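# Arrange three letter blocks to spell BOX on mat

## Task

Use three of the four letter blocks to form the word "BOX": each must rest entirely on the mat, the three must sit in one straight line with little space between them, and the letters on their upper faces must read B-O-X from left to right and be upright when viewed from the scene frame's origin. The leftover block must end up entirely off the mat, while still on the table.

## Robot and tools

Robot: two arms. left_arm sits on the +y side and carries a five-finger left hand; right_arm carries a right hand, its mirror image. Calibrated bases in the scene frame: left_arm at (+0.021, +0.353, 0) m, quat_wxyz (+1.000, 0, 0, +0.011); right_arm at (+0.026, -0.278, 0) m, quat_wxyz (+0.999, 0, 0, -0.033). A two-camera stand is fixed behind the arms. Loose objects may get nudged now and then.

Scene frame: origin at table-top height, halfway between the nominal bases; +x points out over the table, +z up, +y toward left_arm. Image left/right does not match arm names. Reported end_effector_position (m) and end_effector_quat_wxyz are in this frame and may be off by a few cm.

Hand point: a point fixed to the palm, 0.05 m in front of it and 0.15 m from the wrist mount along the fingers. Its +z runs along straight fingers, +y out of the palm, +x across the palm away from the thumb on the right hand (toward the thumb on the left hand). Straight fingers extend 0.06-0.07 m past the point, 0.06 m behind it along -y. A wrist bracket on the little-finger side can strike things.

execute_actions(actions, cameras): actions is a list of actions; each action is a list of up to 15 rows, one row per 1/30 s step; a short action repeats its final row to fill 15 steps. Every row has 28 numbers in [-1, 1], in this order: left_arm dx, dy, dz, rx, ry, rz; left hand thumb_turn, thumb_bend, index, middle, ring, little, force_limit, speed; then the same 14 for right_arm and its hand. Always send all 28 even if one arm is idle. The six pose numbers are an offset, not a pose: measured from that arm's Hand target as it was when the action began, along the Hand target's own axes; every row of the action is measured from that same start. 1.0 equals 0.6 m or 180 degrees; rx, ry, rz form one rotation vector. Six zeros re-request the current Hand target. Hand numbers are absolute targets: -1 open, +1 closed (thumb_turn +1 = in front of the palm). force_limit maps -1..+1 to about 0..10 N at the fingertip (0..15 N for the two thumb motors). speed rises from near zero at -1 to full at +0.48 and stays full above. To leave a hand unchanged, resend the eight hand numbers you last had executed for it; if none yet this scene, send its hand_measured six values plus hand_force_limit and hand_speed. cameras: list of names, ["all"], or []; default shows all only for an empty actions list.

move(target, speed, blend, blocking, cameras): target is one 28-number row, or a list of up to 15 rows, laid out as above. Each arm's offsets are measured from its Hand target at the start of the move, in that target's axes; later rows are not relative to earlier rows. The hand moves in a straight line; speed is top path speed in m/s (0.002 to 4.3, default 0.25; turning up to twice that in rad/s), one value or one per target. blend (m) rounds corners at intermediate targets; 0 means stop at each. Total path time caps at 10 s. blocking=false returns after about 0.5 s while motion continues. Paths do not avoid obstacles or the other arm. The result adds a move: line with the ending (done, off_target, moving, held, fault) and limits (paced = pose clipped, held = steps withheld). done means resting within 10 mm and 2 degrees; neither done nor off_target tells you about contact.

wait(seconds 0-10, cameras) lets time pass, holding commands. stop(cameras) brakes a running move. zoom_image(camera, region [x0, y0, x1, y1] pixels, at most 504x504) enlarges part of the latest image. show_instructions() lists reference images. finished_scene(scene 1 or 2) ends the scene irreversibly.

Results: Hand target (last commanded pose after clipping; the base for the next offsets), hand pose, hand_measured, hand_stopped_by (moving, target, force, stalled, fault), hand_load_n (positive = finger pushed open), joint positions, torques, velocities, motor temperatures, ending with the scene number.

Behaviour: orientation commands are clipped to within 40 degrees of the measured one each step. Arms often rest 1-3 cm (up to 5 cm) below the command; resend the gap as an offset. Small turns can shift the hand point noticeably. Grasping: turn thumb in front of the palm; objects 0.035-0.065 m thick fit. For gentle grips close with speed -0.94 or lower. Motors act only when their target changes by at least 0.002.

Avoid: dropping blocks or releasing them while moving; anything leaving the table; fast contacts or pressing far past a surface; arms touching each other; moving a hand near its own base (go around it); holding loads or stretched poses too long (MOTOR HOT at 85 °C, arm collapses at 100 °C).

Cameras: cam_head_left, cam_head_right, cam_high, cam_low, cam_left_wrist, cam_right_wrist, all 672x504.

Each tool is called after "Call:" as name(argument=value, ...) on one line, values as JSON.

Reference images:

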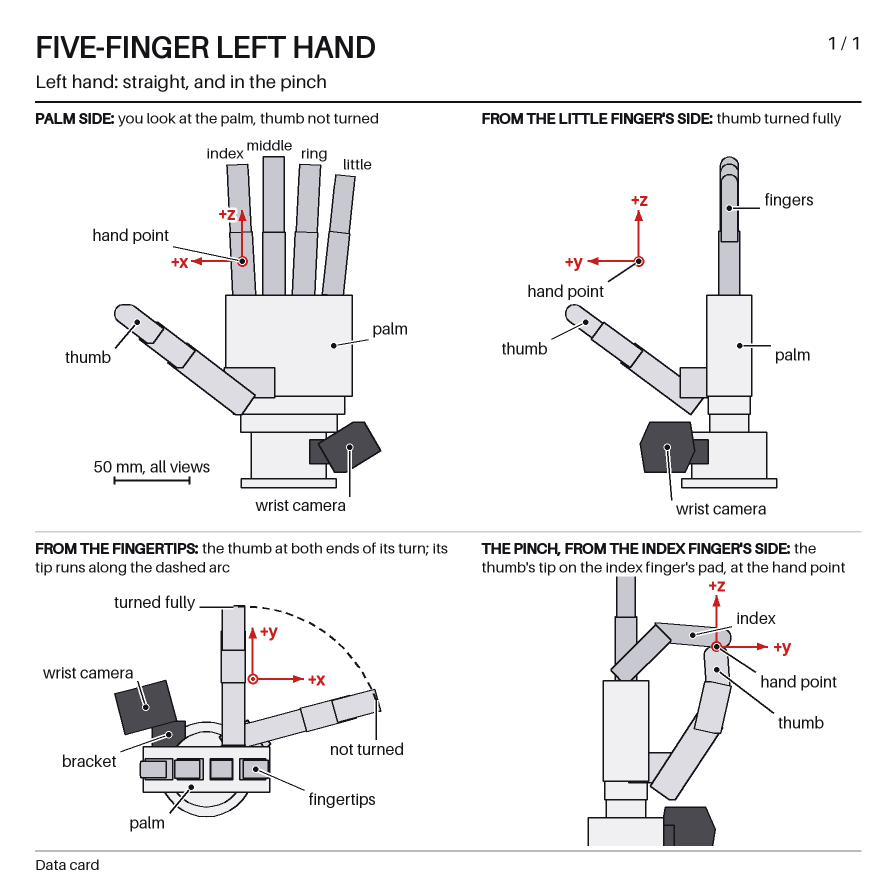

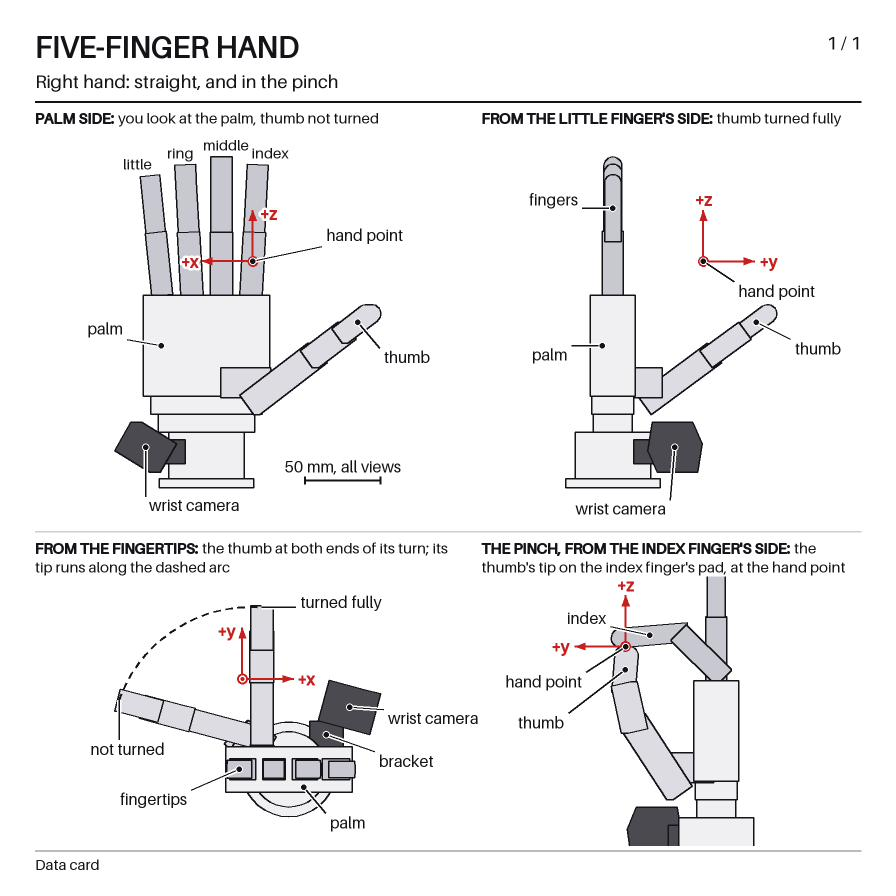

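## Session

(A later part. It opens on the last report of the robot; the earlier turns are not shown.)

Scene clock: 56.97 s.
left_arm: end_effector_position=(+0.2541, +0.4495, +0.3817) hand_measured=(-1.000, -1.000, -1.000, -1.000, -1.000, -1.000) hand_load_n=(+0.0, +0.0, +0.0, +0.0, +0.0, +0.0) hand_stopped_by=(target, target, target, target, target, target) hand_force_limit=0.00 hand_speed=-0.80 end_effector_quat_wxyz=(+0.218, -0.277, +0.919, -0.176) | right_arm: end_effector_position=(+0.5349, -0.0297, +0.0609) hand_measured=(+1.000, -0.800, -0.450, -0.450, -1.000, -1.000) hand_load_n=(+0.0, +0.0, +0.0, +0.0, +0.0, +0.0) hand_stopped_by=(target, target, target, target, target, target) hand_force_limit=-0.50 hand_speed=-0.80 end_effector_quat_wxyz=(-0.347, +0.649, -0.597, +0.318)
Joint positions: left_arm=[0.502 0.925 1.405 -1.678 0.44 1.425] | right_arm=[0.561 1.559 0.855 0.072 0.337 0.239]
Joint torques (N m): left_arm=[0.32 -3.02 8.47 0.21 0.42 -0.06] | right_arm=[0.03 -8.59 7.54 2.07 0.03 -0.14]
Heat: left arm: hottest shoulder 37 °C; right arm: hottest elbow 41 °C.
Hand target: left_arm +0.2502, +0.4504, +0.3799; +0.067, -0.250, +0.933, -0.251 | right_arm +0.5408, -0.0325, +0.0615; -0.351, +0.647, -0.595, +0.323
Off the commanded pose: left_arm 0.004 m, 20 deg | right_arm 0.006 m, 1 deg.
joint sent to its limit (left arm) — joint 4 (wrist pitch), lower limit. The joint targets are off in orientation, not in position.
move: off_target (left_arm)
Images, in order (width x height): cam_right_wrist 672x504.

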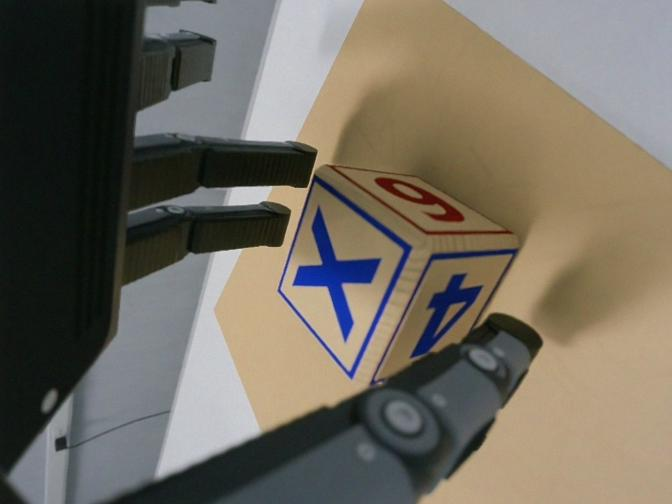

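Call:
move(target=[[0,0,0,0,0,0,-1,-1,-1,-1,-1,-1,0,-0.8,0,-0.168,-0.109,0,0,0,1,-0.8,-0.45,-0.45,-1,-1,-0.5,-0.8],[0,0,0,0,0,0,-1,-1,-1,-1,-1,-1,0,-0.8,0.3302,0.0867,-0.4805,-0.0364,0.2222,0.1646,1,-0.8,-0.45,-0.45,-1,-1,-0.5,-0.8]], speed=[0.12,0.3], blend=0.03, cameras=["all"])

Scene clock: 65.20 s.
left_arm: end_effector_position=(+0.2541, +0.4495, +0.3817) hand_measured=(-1.000, -1.000, -1.000, -1.000, -1.000, -1.000) hand_load_n=(+0.0, +0.0, +0.0, +0.0, +0.0, +0.0) hand_stopped_by=(target, target, target, target, target, target) hand_force_limit=0.00 hand_speed=-0.80 end_effector_quat_wxyz=(+0.218, -0.277, +0.919, -0.176) | right_arm: end_effector_position=(+0.2865, -0.2527, +0.1709) hand_measured=(+1.000, -0.800, -0.450, -0.450, -1.000, -1.000) hand_load_n=(+0.0, +0.0, +0.0, +0.0, +0.0, +0.0) hand_stopped_by=(target, target, target, target, target, target) hand_force_limit=-0.50 hand_speed=-0.80 end_effector_quat_wxyz=(+0.160, -0.352, +0.836, -0.390)
Joint positions: left_arm=[0.502 0.925 1.405 -1.678 0.44 1.425] | right_arm=[0.535 0.69 0.658 -1.181 0.812 1.087]
Joint torques (N m): left_arm=[0.26 -3.02 8.5 0.23 0.42 -0.06] | right_arm=[0.62 2.61 9.8 -0.13 0.62 0.12]
Heat: left arm: hottest shoulder 37 °C; right arm: hottest elbow 41 °C.
Hand target: left_arm +0.2502, +0.4504, +0.3799; +0.067, -0.250, +0.933, -0.251 | right_arm +0.2880, -0.2522, +0.1753; +0.162, -0.347, +0.837, -0.390
Off the commanded pose: left_arm 0.004 m, 20 deg | right_arm 0.005 m, 1 deg.
joint sent to its limit (left arm) — joint 4 (wrist pitch), lower limit. The joint targets are off in orientation, not in position.
move: off_target (left_arm)

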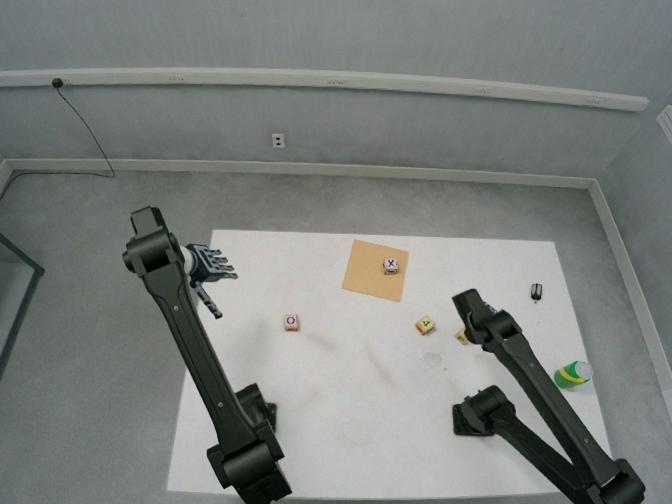

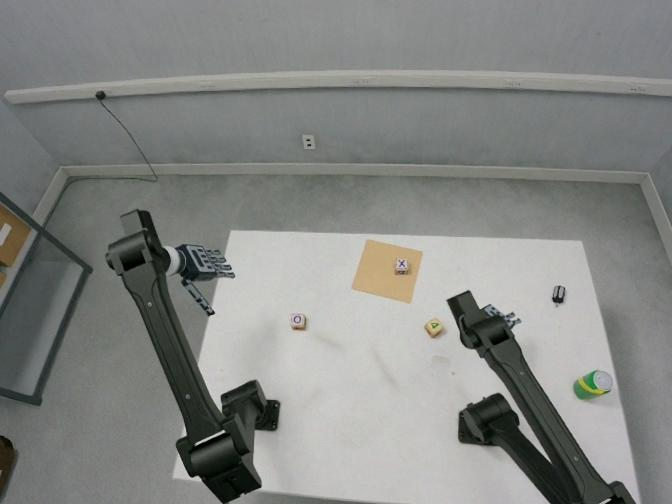

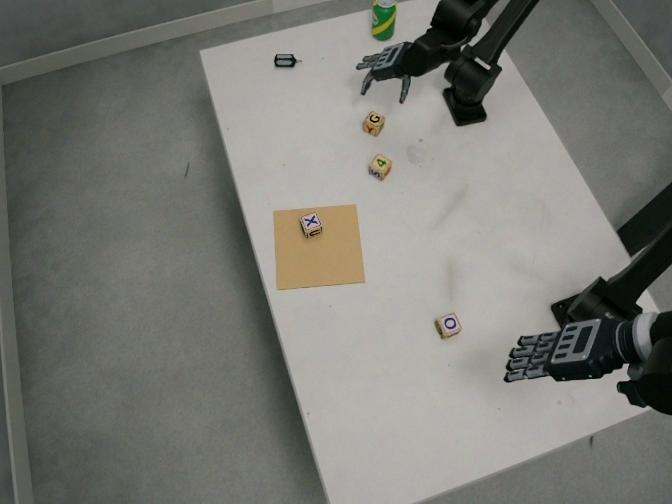

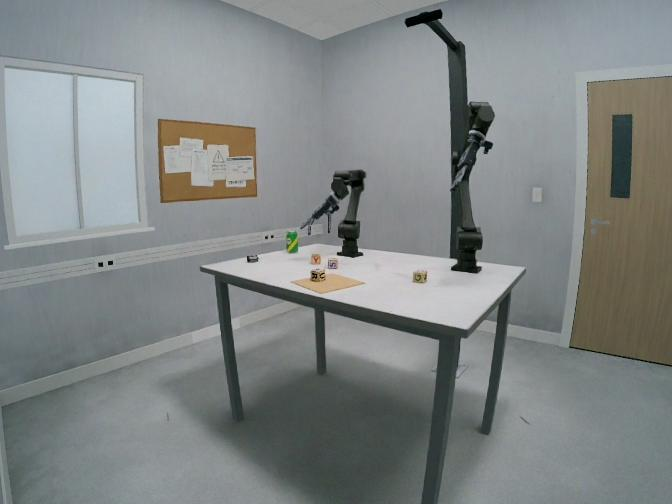

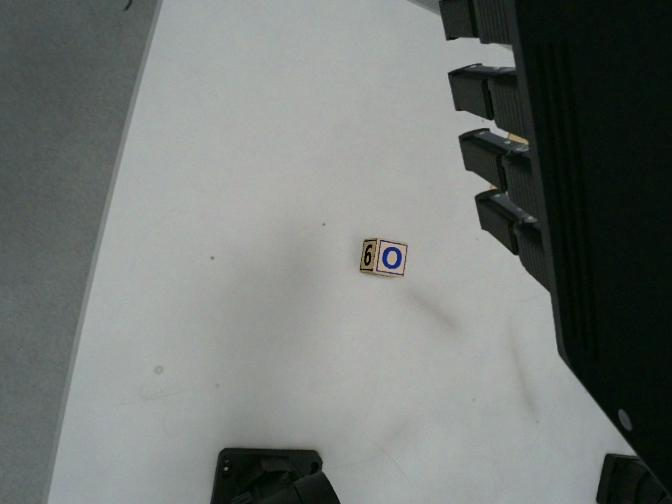

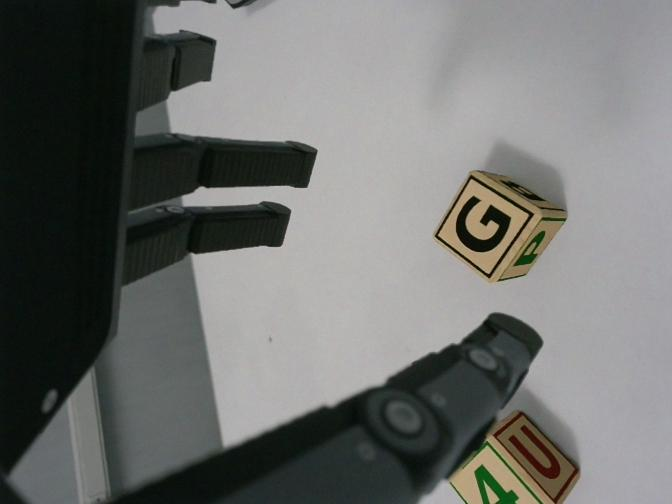

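Call:
move(target=[0,0,0,0,0,0,-1,-1,-1,-1,-1,-1,0,-0.8,0.0122,0.0793,0.1,0,0.0255,0.0214,1,-0.8,-0.45,-0.45,-1,-1,-0.5,-0.8], speed=0.15, cameras=["cam_right_wrist"])

Call:
zoom_image(camera="cam_right_wrist", region=[300, 90, 620, 330])

Scene clock: 67.10 s.
left_arm: end_effector_position=(+0.2541, +0.4495, +0.3817) hand_measured=(-1.000, -1.000, -1.000, -1.000, -1.000, -1.000) hand_load_n=(+0.0, +0.0, +0.0, +0.0, +0.0, +0.0) hand_stopped_by=(target, target, target, target, target, target) hand_force_limit=0.00 hand_speed=-0.80 end_effector_quat_wxyz=(+0.218, -0.277, +0.919, -0.176) | right_arm: end_effector_position=(+0.2891, -0.2672, +0.0998) hand_measured=(+1.000, -0.800, -0.450, -0.450, -1.000, -1.000) hand_load_n=(+0.0, +0.0, +0.0, +0.0, +0.0, +0.0) hand_stopped_by=(target, target, target, target, target, target) hand_force_limit=-0.50 hand_speed=-0.80 end_effector_quat_wxyz=(+0.137, -0.314, +0.851, -0.398)
Joint positions: left_arm=[0.502 0.925 1.405 -1.678 0.44 1.425] | right_arm=[0.489 0.772 0.505 -1.008 0.828 1.157]
Joint torques (N m): left_arm=[0.26 -3.02 8.5 0.2 0.42 -0.07] | right_arm=[0.73 1.67 8.58 0.98 0.65 0.16]
Heat: left arm: hottest shoulder 37 °C; right arm: hottest elbow 41 °C.
Hand target: left_arm +0.2502, +0.4504, +0.3799; +0.067, -0.250, +0.933, -0.251 | right_arm +0.2937, -0.2682, +0.1002; +0.141, -0.303, +0.854, -0.398
Off the commanded pose: left_arm 0.004 m, 20 deg | right_arm 0.005 m, 1 deg.
joint sent to its limit (left arm) — joint 4 (wrist pitch), lower limit. The joint targets are off in orientation, not in position.
move: off_target (left_arm)
Images, in order (width x height): cam_right_wrist 672x504.

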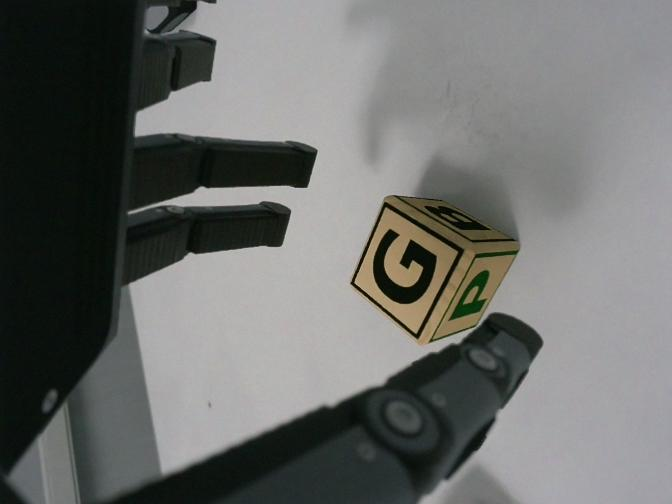

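Scaled by 1.575.

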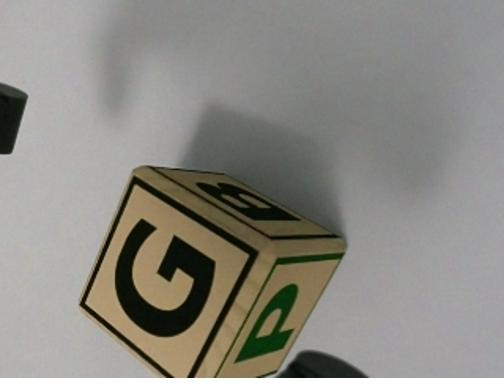

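Call:
move(target=[0,0,0,0,0,0,-1,-1,-1,-1,-1,-1,0,-0.8,-0.01,0.0575,0.0613,0,0,0,1,-0.8,-0.45,-0.45,-1,-1,-0.5,-0.8], speed=0.12, cameras=["cam_right_wrist"])

Call:
zoom_image(camera="cam_right_wrist", region=[180, 90, 560, 400])

Scene clock: 68.83 s.
left_arm: end_effector_position=(+0.2541, +0.4495, +0.3817) hand_measured=(-1.000, -1.000, -1.000, -1.000, -1.000, -1.000) hand_load_n=(+0.0, +0.0, +0.0, +0.0, +0.0, +0.0) hand_stopped_by=(target, target, target, target, target, target) hand_force_limit=0.00 hand_speed=-0.80 end_effector_quat_wxyz=(+0.218, -0.277, +0.919, -0.176) | right_arm: end_effector_position=(+0.2998, -0.2680, +0.0510) hand_measured=(+1.000, -0.800, -0.450, -0.450, -1.000, -1.000) hand_load_n=(+0.0, +0.0, +0.0, +0.0, +0.0, +0.0) hand_stopped_by=(target, target, target, target, target, target) hand_force_limit=-0.50 hand_speed=-0.80 end_effector_quat_wxyz=(+0.141, -0.303, +0.854, -0.398)
Joint positions: left_arm=[0.502 0.925 1.405 -1.678 0.44 1.425] | right_arm=[0.468 0.878 0.408 -0.783 0.827 1.151]
Joint torques (N m): left_arm=[0.26 -3.02 8.5 0.23 0.42 -0.06] | right_arm=[-0.56 1.49 7.65 0.92 0.43 -0.11]
Heat: left arm: hottest shoulder 37 °C; right arm: hottest elbow 41 °C.
Hand target: left_arm +0.2502, +0.4504, +0.3799; +0.067, -0.250, +0.933, -0.251 | right_arm +0.3020, -0.2691, +0.0500; +0.141, -0.303, +0.854, -0.398
Off the commanded pose: left_arm 0.004 m, 20 deg | right_arm 0.003 m, 0 deg.
joint sent to its limit (left arm) — joint 4 (wrist pitch), lower limit. The joint targets are off in orientation, not in position.
move: off_target (left_arm)
Images, in order (width x height): cam_right_wrist 672x504.

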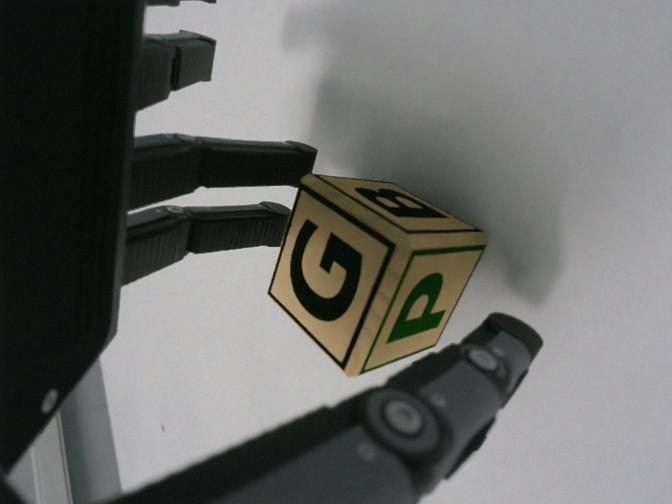

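Scaled by 1.326.

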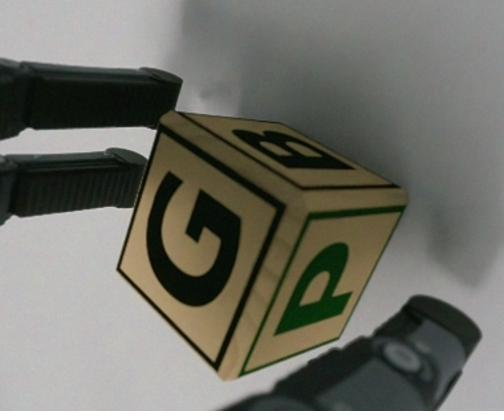

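Call:
move(target=[0,0,0,0,0,0,-1,-1,-1,-1,-1,-1,0,-0.8,0,0,0,0,0,0,1,-0.2,0.1,0.1,-1,-1,-0.4,-0.88], speed=0.1, cameras=["cam_right_wrist"])

Scene clock: 70.90 s.
left_arm: end_effector_position=(+0.2541, +0.4495, +0.3817) hand_measured=(-1.000, -1.000, -1.000, -1.000, -1.000, -1.000) hand_load_n=(+0.0, +0.0, +0.0, +0.0, +0.0, +0.0) hand_stopped_by=(target, target, target, target, target, target) hand_force_limit=0.00 hand_speed=-0.80 end_effector_quat_wxyz=(+0.218, -0.277, +0.919, -0.176) | right_arm: end_effector_position=(+0.2997, -0.2681, +0.0509) hand_measured=(+1.000, -0.610, -0.072, -0.084, -1.000, -1.000) hand_load_n=(-2.0, +5.5, +4.0, +2.5, +0.0, +0.0) hand_stopped_by=(target, force, force, force, target, target) hand_force_limit=-0.40 hand_speed=-0.88 end_effector_quat_wxyz=(+0.141, -0.303, +0.854, -0.398)
Joint positions: left_arm=[0.502 0.925 1.405 -1.678 0.44 1.425] | right_arm=[0.467 0.879 0.408 -0.782 0.827 1.15]
Joint torques (N m): left_arm=[0.32 -3.19 8.49 0.24 0.42 -0.06] | right_arm=[-0.26 1.26 7.73 0.85 0.51 -0.04]
Heat: left arm: hottest shoulder 37 °C; right arm: hottest elbow 41 °C.
Hand target: left_arm +0.2502, +0.4504, +0.3799; +0.067, -0.250, +0.933, -0.251 | right_arm +0.3020, -0.2692, +0.0500; +0.141, -0.303, +0.854, -0.398
Off the commanded pose: left_arm 0.004 m, 20 deg | right_arm 0.003 m, 0 deg.
joint sent to its limit (left arm) — joint 4 (wrist pitch), lower limit. The joint targets are off in orientation, not in position.
move: off_target (left_arm)
Images, in order (width x height): cam_right_wrist 672x504.

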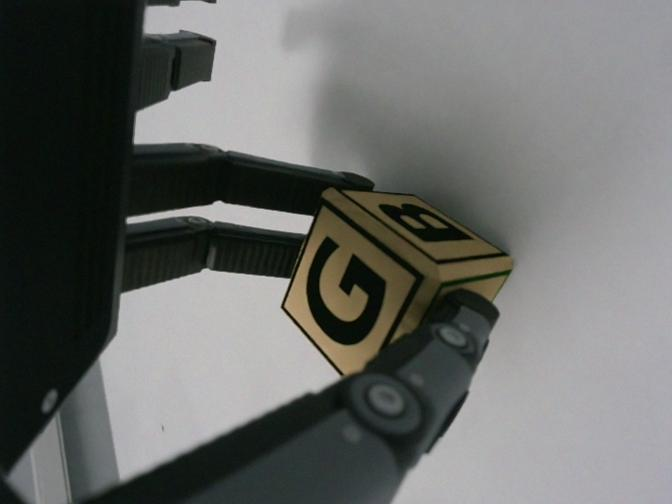

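Call:
move(target=[[0,0,0,0,0,0,-1,-1,-1,-1,-1,-1,0,-0.8,0,-0.1915,-0.1608,0,0,0,1,-0.2,0.1,0.1,-1,-1,-0.4,-0.88],[0,0,0,0,0,0,-1,-1,-1,-1,-1,-1,0,-0.8,-0.662,-0.0113,-0.4272,0.3102,-0.0493,-0.5158,1,-0.2,0.1,0.1,-1,-1,-0.4,-0.88]], speed=[0.12,0.25], blend=0.04, cameras=["all"])

Scene clock: 78.80 s.
left_arm: end_effector_position=(+0.2541, +0.4495, +0.3817) hand_measured=(-1.000, -1.000, -1.000, -1.000, -1.000, -1.000) hand_load_n=(+0.0, -0.5, +0.0, +0.0, +0.0, +0.0) hand_stopped_by=(target, target, target, target, target, target) hand_force_limit=0.00 hand_speed=-0.80 end_effector_quat_wxyz=(+0.218, -0.277, +0.919, -0.176) | right_arm: end_effector_position=(+0.4933, +0.1259, +0.2039) hand_measured=(+1.000, -0.610, -0.072, -0.084, -1.000, -1.000) hand_load_n=(-1.0, +4.5, +3.0, +3.0, +0.0, -0.5) hand_stopped_by=(target, force, force, force, target, target) hand_force_limit=-0.40 hand_speed=-0.88 end_effector_quat_wxyz=(+0.025, +0.743, -0.109, +0.660)
Joint positions: left_arm=[0.502 0.925 1.405 -1.678 0.44 1.425] | right_arm=[1.103 1.802 1.275 0.168 1.199 -1.128]
Joint torques (N m): left_arm=[0.21 -3.02 8.51 0.21 0.42 -0.06] | right_arm=[1.61 -15.27 8.23 1.91 0.23 -0.19]
Heat: left arm: hottest shoulder 37 °C; right arm: hottest elbow 42 °C.
Hand target: left_arm +0.2502, +0.4504, +0.3799; +0.067, -0.250, +0.933, -0.251 | right_arm +0.4899, +0.1300, +0.2199; +0.011, +0.737, -0.112, +0.666
Off the commanded pose: left_arm 0.004 m, 20 deg | right_arm 0.017 m, 2 deg.
joint sent to its limit (left arm) — joint 4 (wrist pitch), lower limit. The joint targets are off in orientation, not in position.
move: off_target (left_arm, right_arm)

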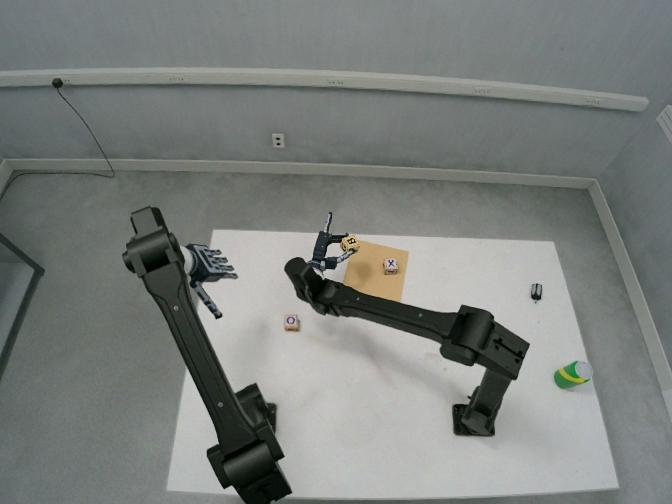

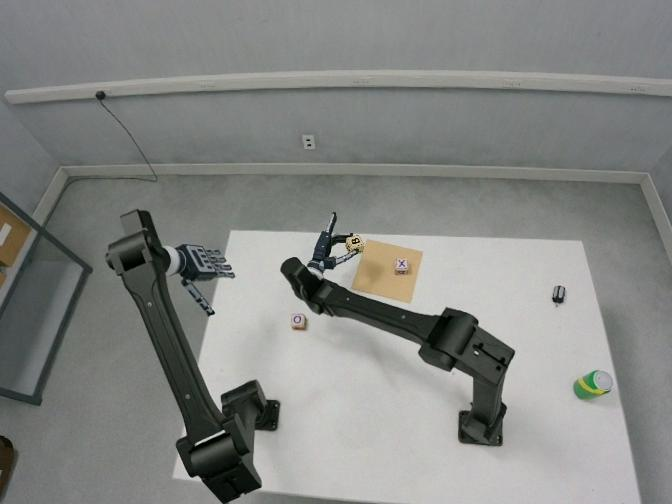

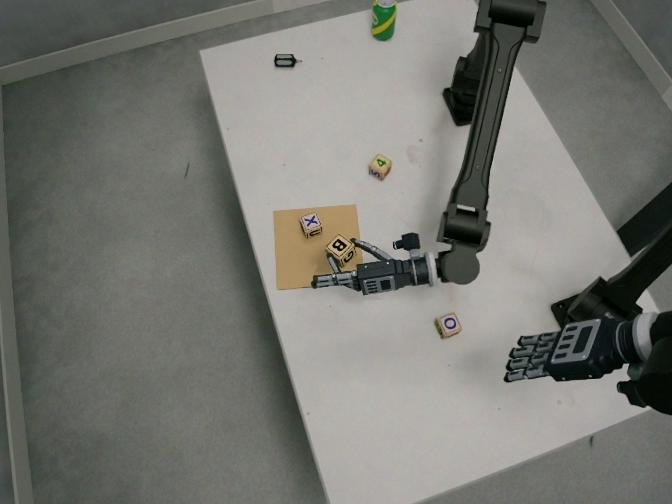

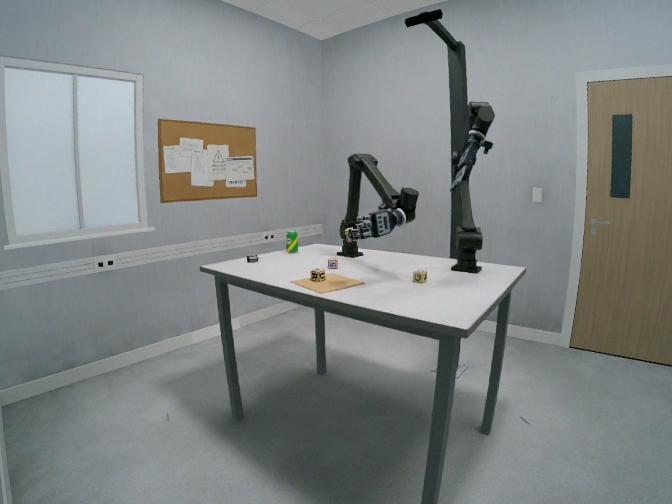

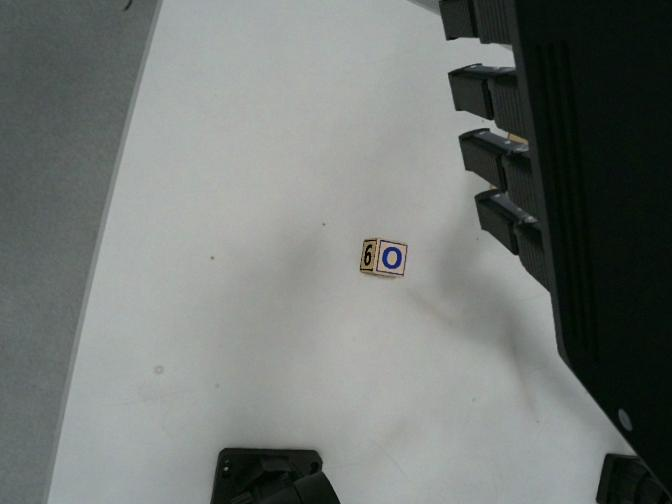

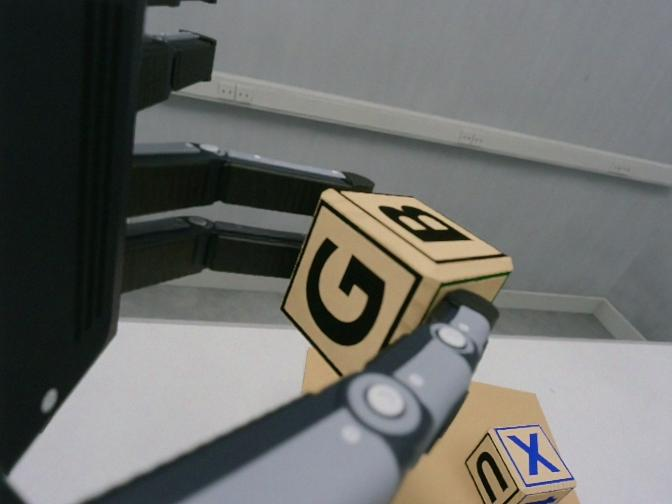

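Call:
move(target=[0,0,0,0,0,0,-1,-1,-1,-1,-1,-1,0,-0.8,-0.1806,0.0244,0.0205,0,0,0,1,-0.2,0.1,0.1,-1,-1,-0.4,-0.88], speed=0.15, cameras=["cam_head_left","cam_high","cam_low","cam_right_wrist"])

Call:
zoom_image(camera="cam_low", region=[280, 200, 440, 300])

Call:
zoom_image(camera="cam_high", region=[260, 190, 420, 310])

Scene clock: 80.90 s.
left_arm: end_effector_position=(+0.2541, +0.4495, +0.3817) hand_measured=(-1.000, -1.000, -1.000, -1.000, -1.000, -1.000) hand_load_n=(+0.0, +0.0, +0.0, +0.0, +0.0, +0.0) hand_stopped_by=(target, target, target, target, target, target) hand_force_limit=0.00 hand_speed=-0.80 end_effector_quat_wxyz=(+0.218, -0.277, +0.919, -0.176) | right_arm: end_effector_position=(+0.4919, +0.1235, +0.1052) hand_measured=(+1.000, -0.610, -0.072, -0.084, -1.000, -1.000) hand_load_n=(-1.0, +4.5, +3.0, +3.0, +0.0, +0.0) hand_stopped_by=(target, force, force, force, target, target) hand_force_limit=-0.40 hand_speed=-0.88 end_effector_quat_wxyz=(+0.019, +0.740, -0.114, +0.663)
Joint positions: left_arm=[0.502 0.925 1.405 -1.678 0.44 1.425] | right_arm=[1.103 1.952 1.183 0.431 1.198 -1.13]
Joint torques (N m): left_arm=[0.26 -3.08 8.49 0.25 0.42 -0.06] | right_arm=[1.44 -13.74 7.27 1.8 0.18 -0.21]
Heat: left arm: hottest shoulder 37 °C; right arm: hottest elbow 41 °C.
Hand target: left_arm +0.2502, +0.4504, +0.3799; +0.067, -0.250, +0.933, -0.251 | right_arm +0.4900, +0.1300, +0.1098; +0.011, +0.737, -0.112, +0.666
Off the commanded pose: left_arm 0.004 m, 20 deg | right_arm 0.008 m, 1 deg.
joint sent to its limit (left arm) — joint 4 (wrist pitch), lower limit. The joint targets are off in orientation, not in position.
move: off_target (left_arm)
Images, in order (width x height): cam_head_left 672x504, cam_high 672x504, cam_low 672x504, cam_right_wrist 672x504.

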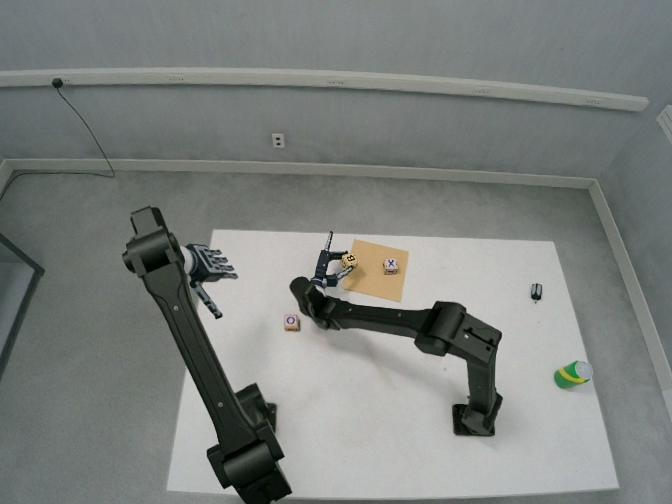

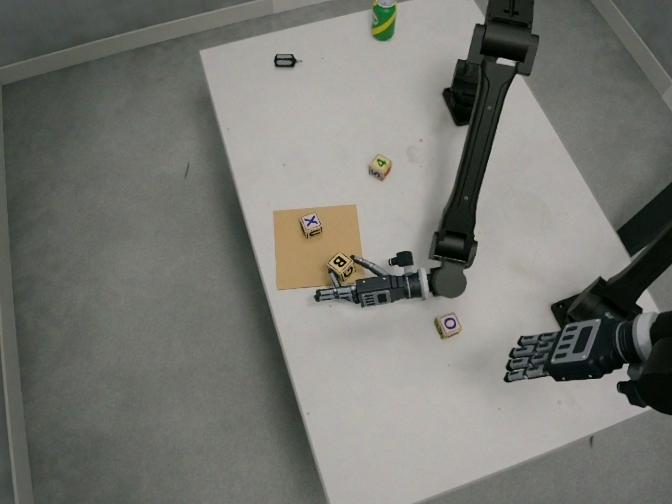

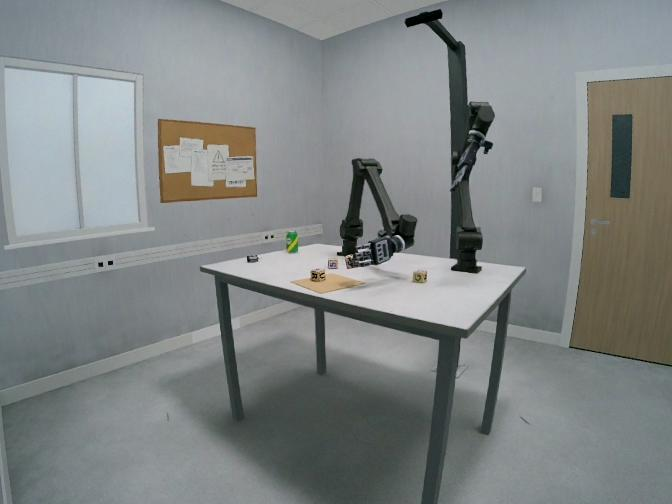

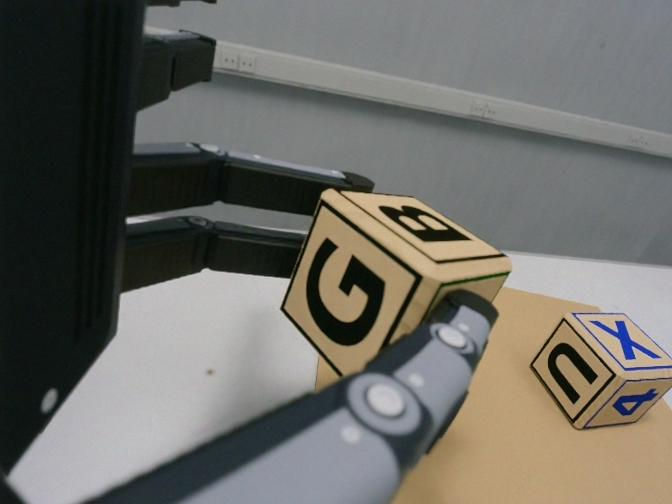

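Scaled by 3.150.

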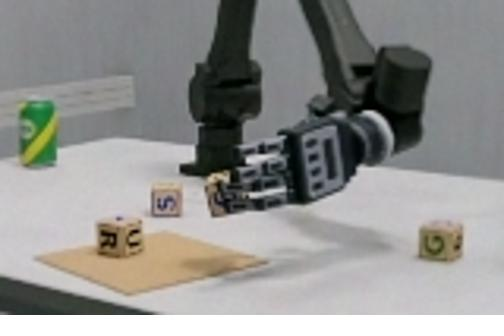

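Scaled by 3.150.

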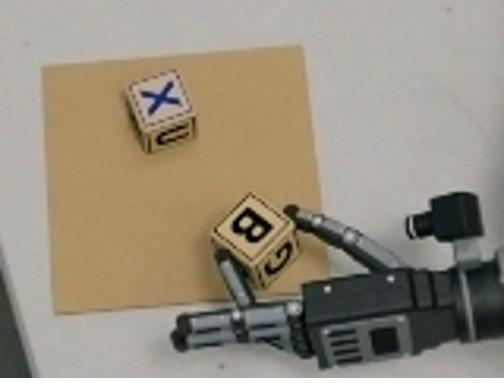

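Call:
zoom_image(camera="cam_right_wrist", region=[512, 290, 672, 440])

Call:
zoom_image(camera="cam_right_wrist", region=[270, 170, 530, 390])

Scaled by 3.150.

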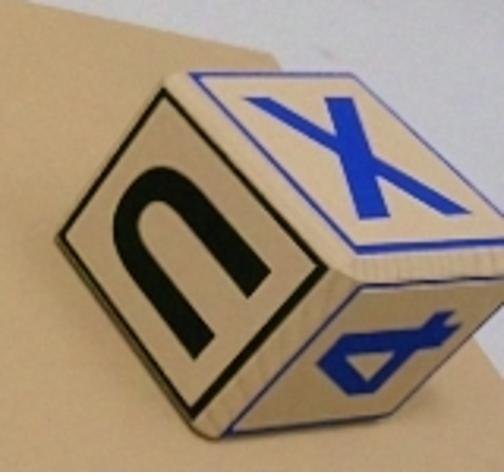

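Scaled by 1.938.

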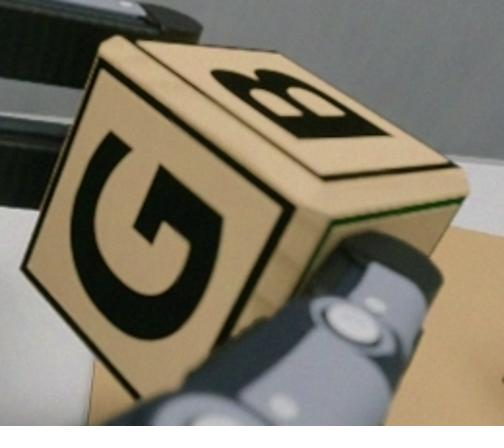

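Call:
move(target=[0,0,0,0,0,0,-1,-1,-1,-1,-1,-1,0,-0.8,-0.0821,0.0111,0.0093,0,0,0,1,-0.2,0.1,0.1,-1,-1,-0.4,-0.88], speed=0.12, cameras=["cam_high","cam_low","cam_right_wrist"])

Call:
zoom_image(camera="cam_low", region=[280, 220, 420, 300])

Call:
zoom_image(camera="cam_high", region=[260, 190, 420, 310])

Scene clock: 83.23 s.
left_arm: end_effector_position=(+0.2541, +0.4495, +0.3817) hand_measured=(-1.000, -1.000, -1.000, -1.000, -1.000, -1.000) hand_load_n=(+0.0, +0.0, +0.0, +0.0, +0.0, +0.0) hand_stopped_by=(target, target, target, target, target, target) hand_force_limit=0.00 hand_speed=-0.80 end_effector_quat_wxyz=(+0.218, -0.277, +0.919, -0.176) | right_arm: end_effector_position=(+0.4916, +0.1230, +0.0544) hand_measured=(+1.000, -0.610, -0.072, -0.084, -1.000, -1.000) hand_load_n=(-0.5, +4.5, +2.5, +3.0, +0.0, +0.0) hand_stopped_by=(target, force, force, force, target, target) hand_force_limit=-0.40 hand_speed=-0.88 end_effector_quat_wxyz=(+0.019, +0.740, -0.113, +0.662)
Joint positions: left_arm=[0.502 0.925 1.405 -1.678 0.44 1.425] | right_arm=[1.103 2.05 1.169 0.541 1.198 -1.13]
Joint torques (N m): left_arm=[0.38 -3.08 8.5 0.23 0.42 -0.06] | right_arm=[1.32 -14.51 6.35 1.89 0.27 -0.12]
Heat: left arm: hottest shoulder 37 °C; right arm: hottest elbow 41 °C.
Hand target: left_arm +0.2502, +0.4504, +0.3799; +0.067, -0.250, +0.933, -0.251 | right_arm +0.4900, +0.1299, +0.0597; +0.011, +0.737, -0.112, +0.666
Off the commanded pose: left_arm 0.004 m, 20 deg | right_arm 0.009 m, 1 deg.
joint sent to its limit (left arm) — joint 4 (wrist pitch), lower limit. The joint targets are off in orientation, not in position.
move: off_target (left_arm)
Images, in order (width x height): cam_high 672x504, cam_low 672x504, cam_right_wrist 672x504.

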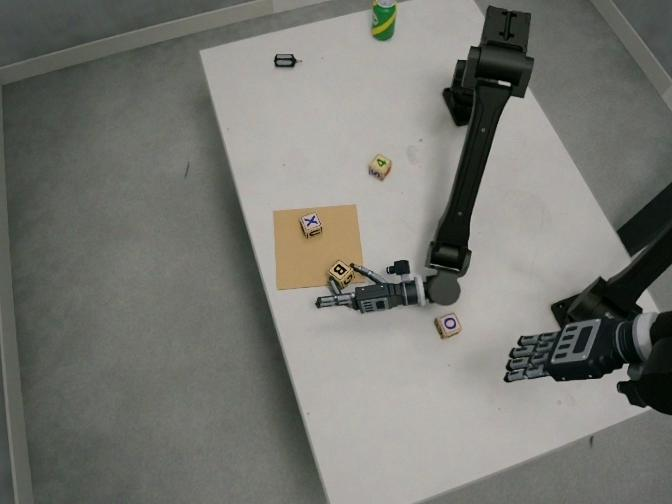

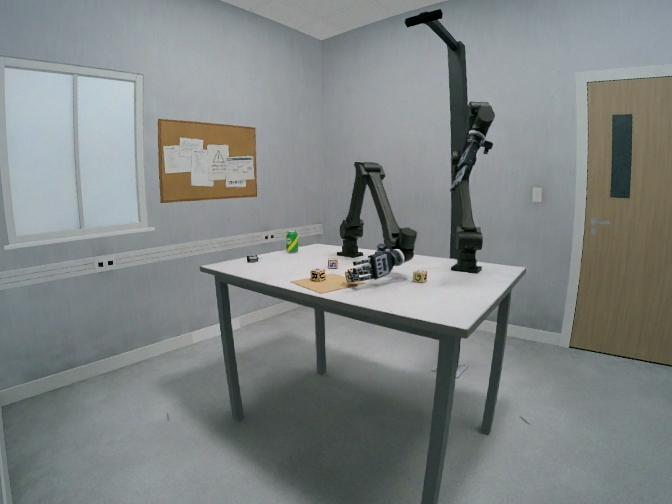

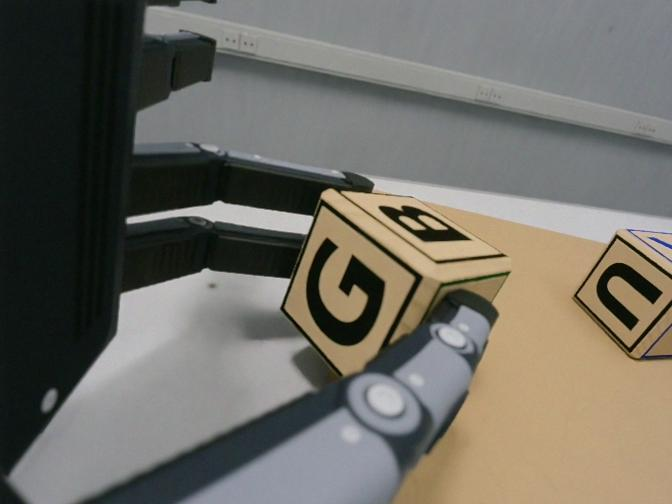

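Scaled by 3.600.

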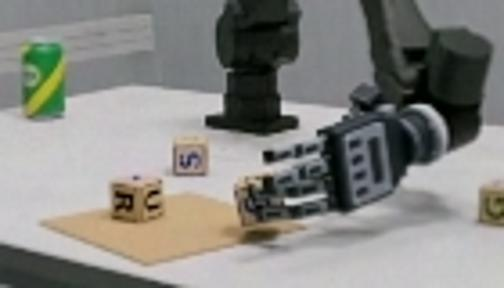

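Scaled by 3.150.

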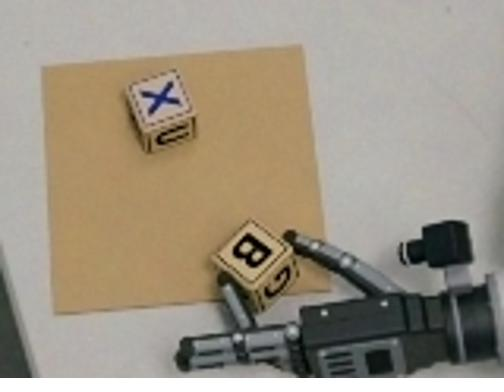

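Call:
move(target=[0,0,0,0,0,0,-1,-1,-1,-1,-1,-1,0,-0.8,-0.0279,0.0038,0.0032,0,0,0,1,-0.2,0.1,0.1,-1,-1,-0.4,-0.88], speed=0.08, cameras=["cam_high","cam_low","cam_right_wrist"])

Call:
zoom_image(camera="cam_low", region=[280, 220, 420, 300])

Scene clock: 84.30 s.
left_arm: end_effector_position=(+0.2541, +0.4495, +0.3817) hand_measured=(-1.000, -1.000, -1.000, -1.000, -1.000, -1.000) hand_load_n=(+0.0, +0.0, +0.0, +0.0, +0.0, +0.0) hand_stopped_by=(target, target, target, target, target, target) hand_force_limit=0.00 hand_speed=-0.80 end_effector_quat_wxyz=(+0.218, -0.277, +0.919, -0.176) | right_arm: end_effector_position=(+0.4915, +0.1245, +0.0432) hand_measured=(+1.000, -0.610, -0.072, -0.084, -1.000, -1.000) hand_load_n=(-0.5, +4.5, +2.5, +3.5, +0.0, +0.0) hand_stopped_by=(target, force, force, force, target, target) hand_force_limit=-0.40 hand_speed=-0.88 end_effector_quat_wxyz=(+0.016, +0.739, -0.114, +0.664)
Joint positions: left_arm=[0.502 0.925 1.405 -1.678 0.44 1.425] | right_arm=[1.104 2.076 1.169 0.577 1.198 -1.134]
Joint torques (N m): left_arm=[0.32 -3.08 8.49 0.23 0.42 -0.07] | right_arm=[0.85 -13.8 6.49 1.57 0.2 -0.11]
Heat: left arm: hottest shoulder 37 °C; right arm: hottest elbow 41 °C.
Hand target: left_arm +0.2502, +0.4504, +0.3799; +0.067, -0.250, +0.933, -0.251 | right_arm +0.4900, +0.1300, +0.0429; +0.011, +0.737, -0.112, +0.666
Off the commanded pose: left_arm 0.004 m, 20 deg | right_arm 0.006 m, 1 deg.
joint sent to its limit (left arm) — joint 4 (wrist pitch), lower limit. The joint targets are off in orientation, not in position.
move: off_target (left_arm)
Images, in order (width x height): cam_high 672x504, cam_low 672x504, cam_right_wrist 672x504.

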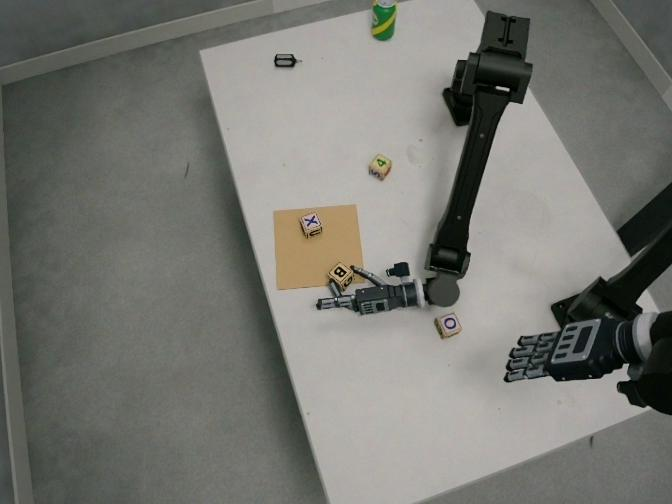

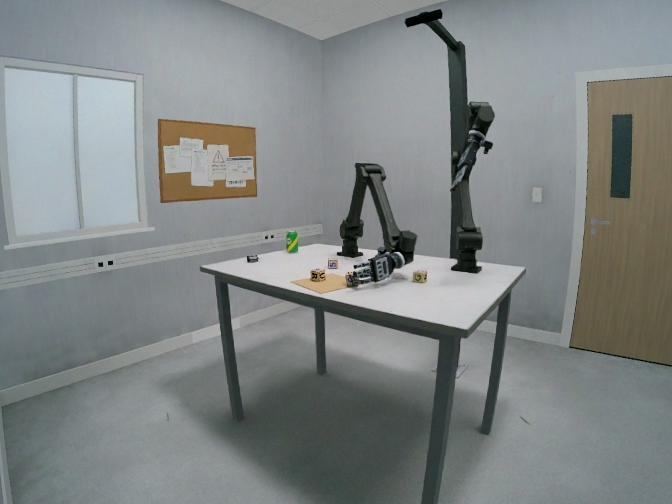

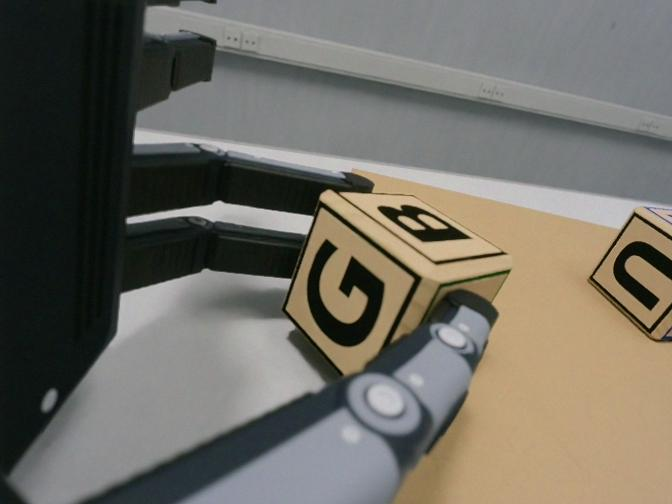

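Scaled by 3.600.

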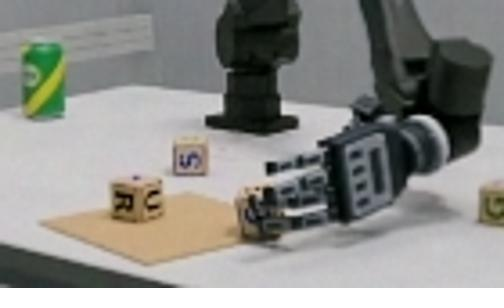

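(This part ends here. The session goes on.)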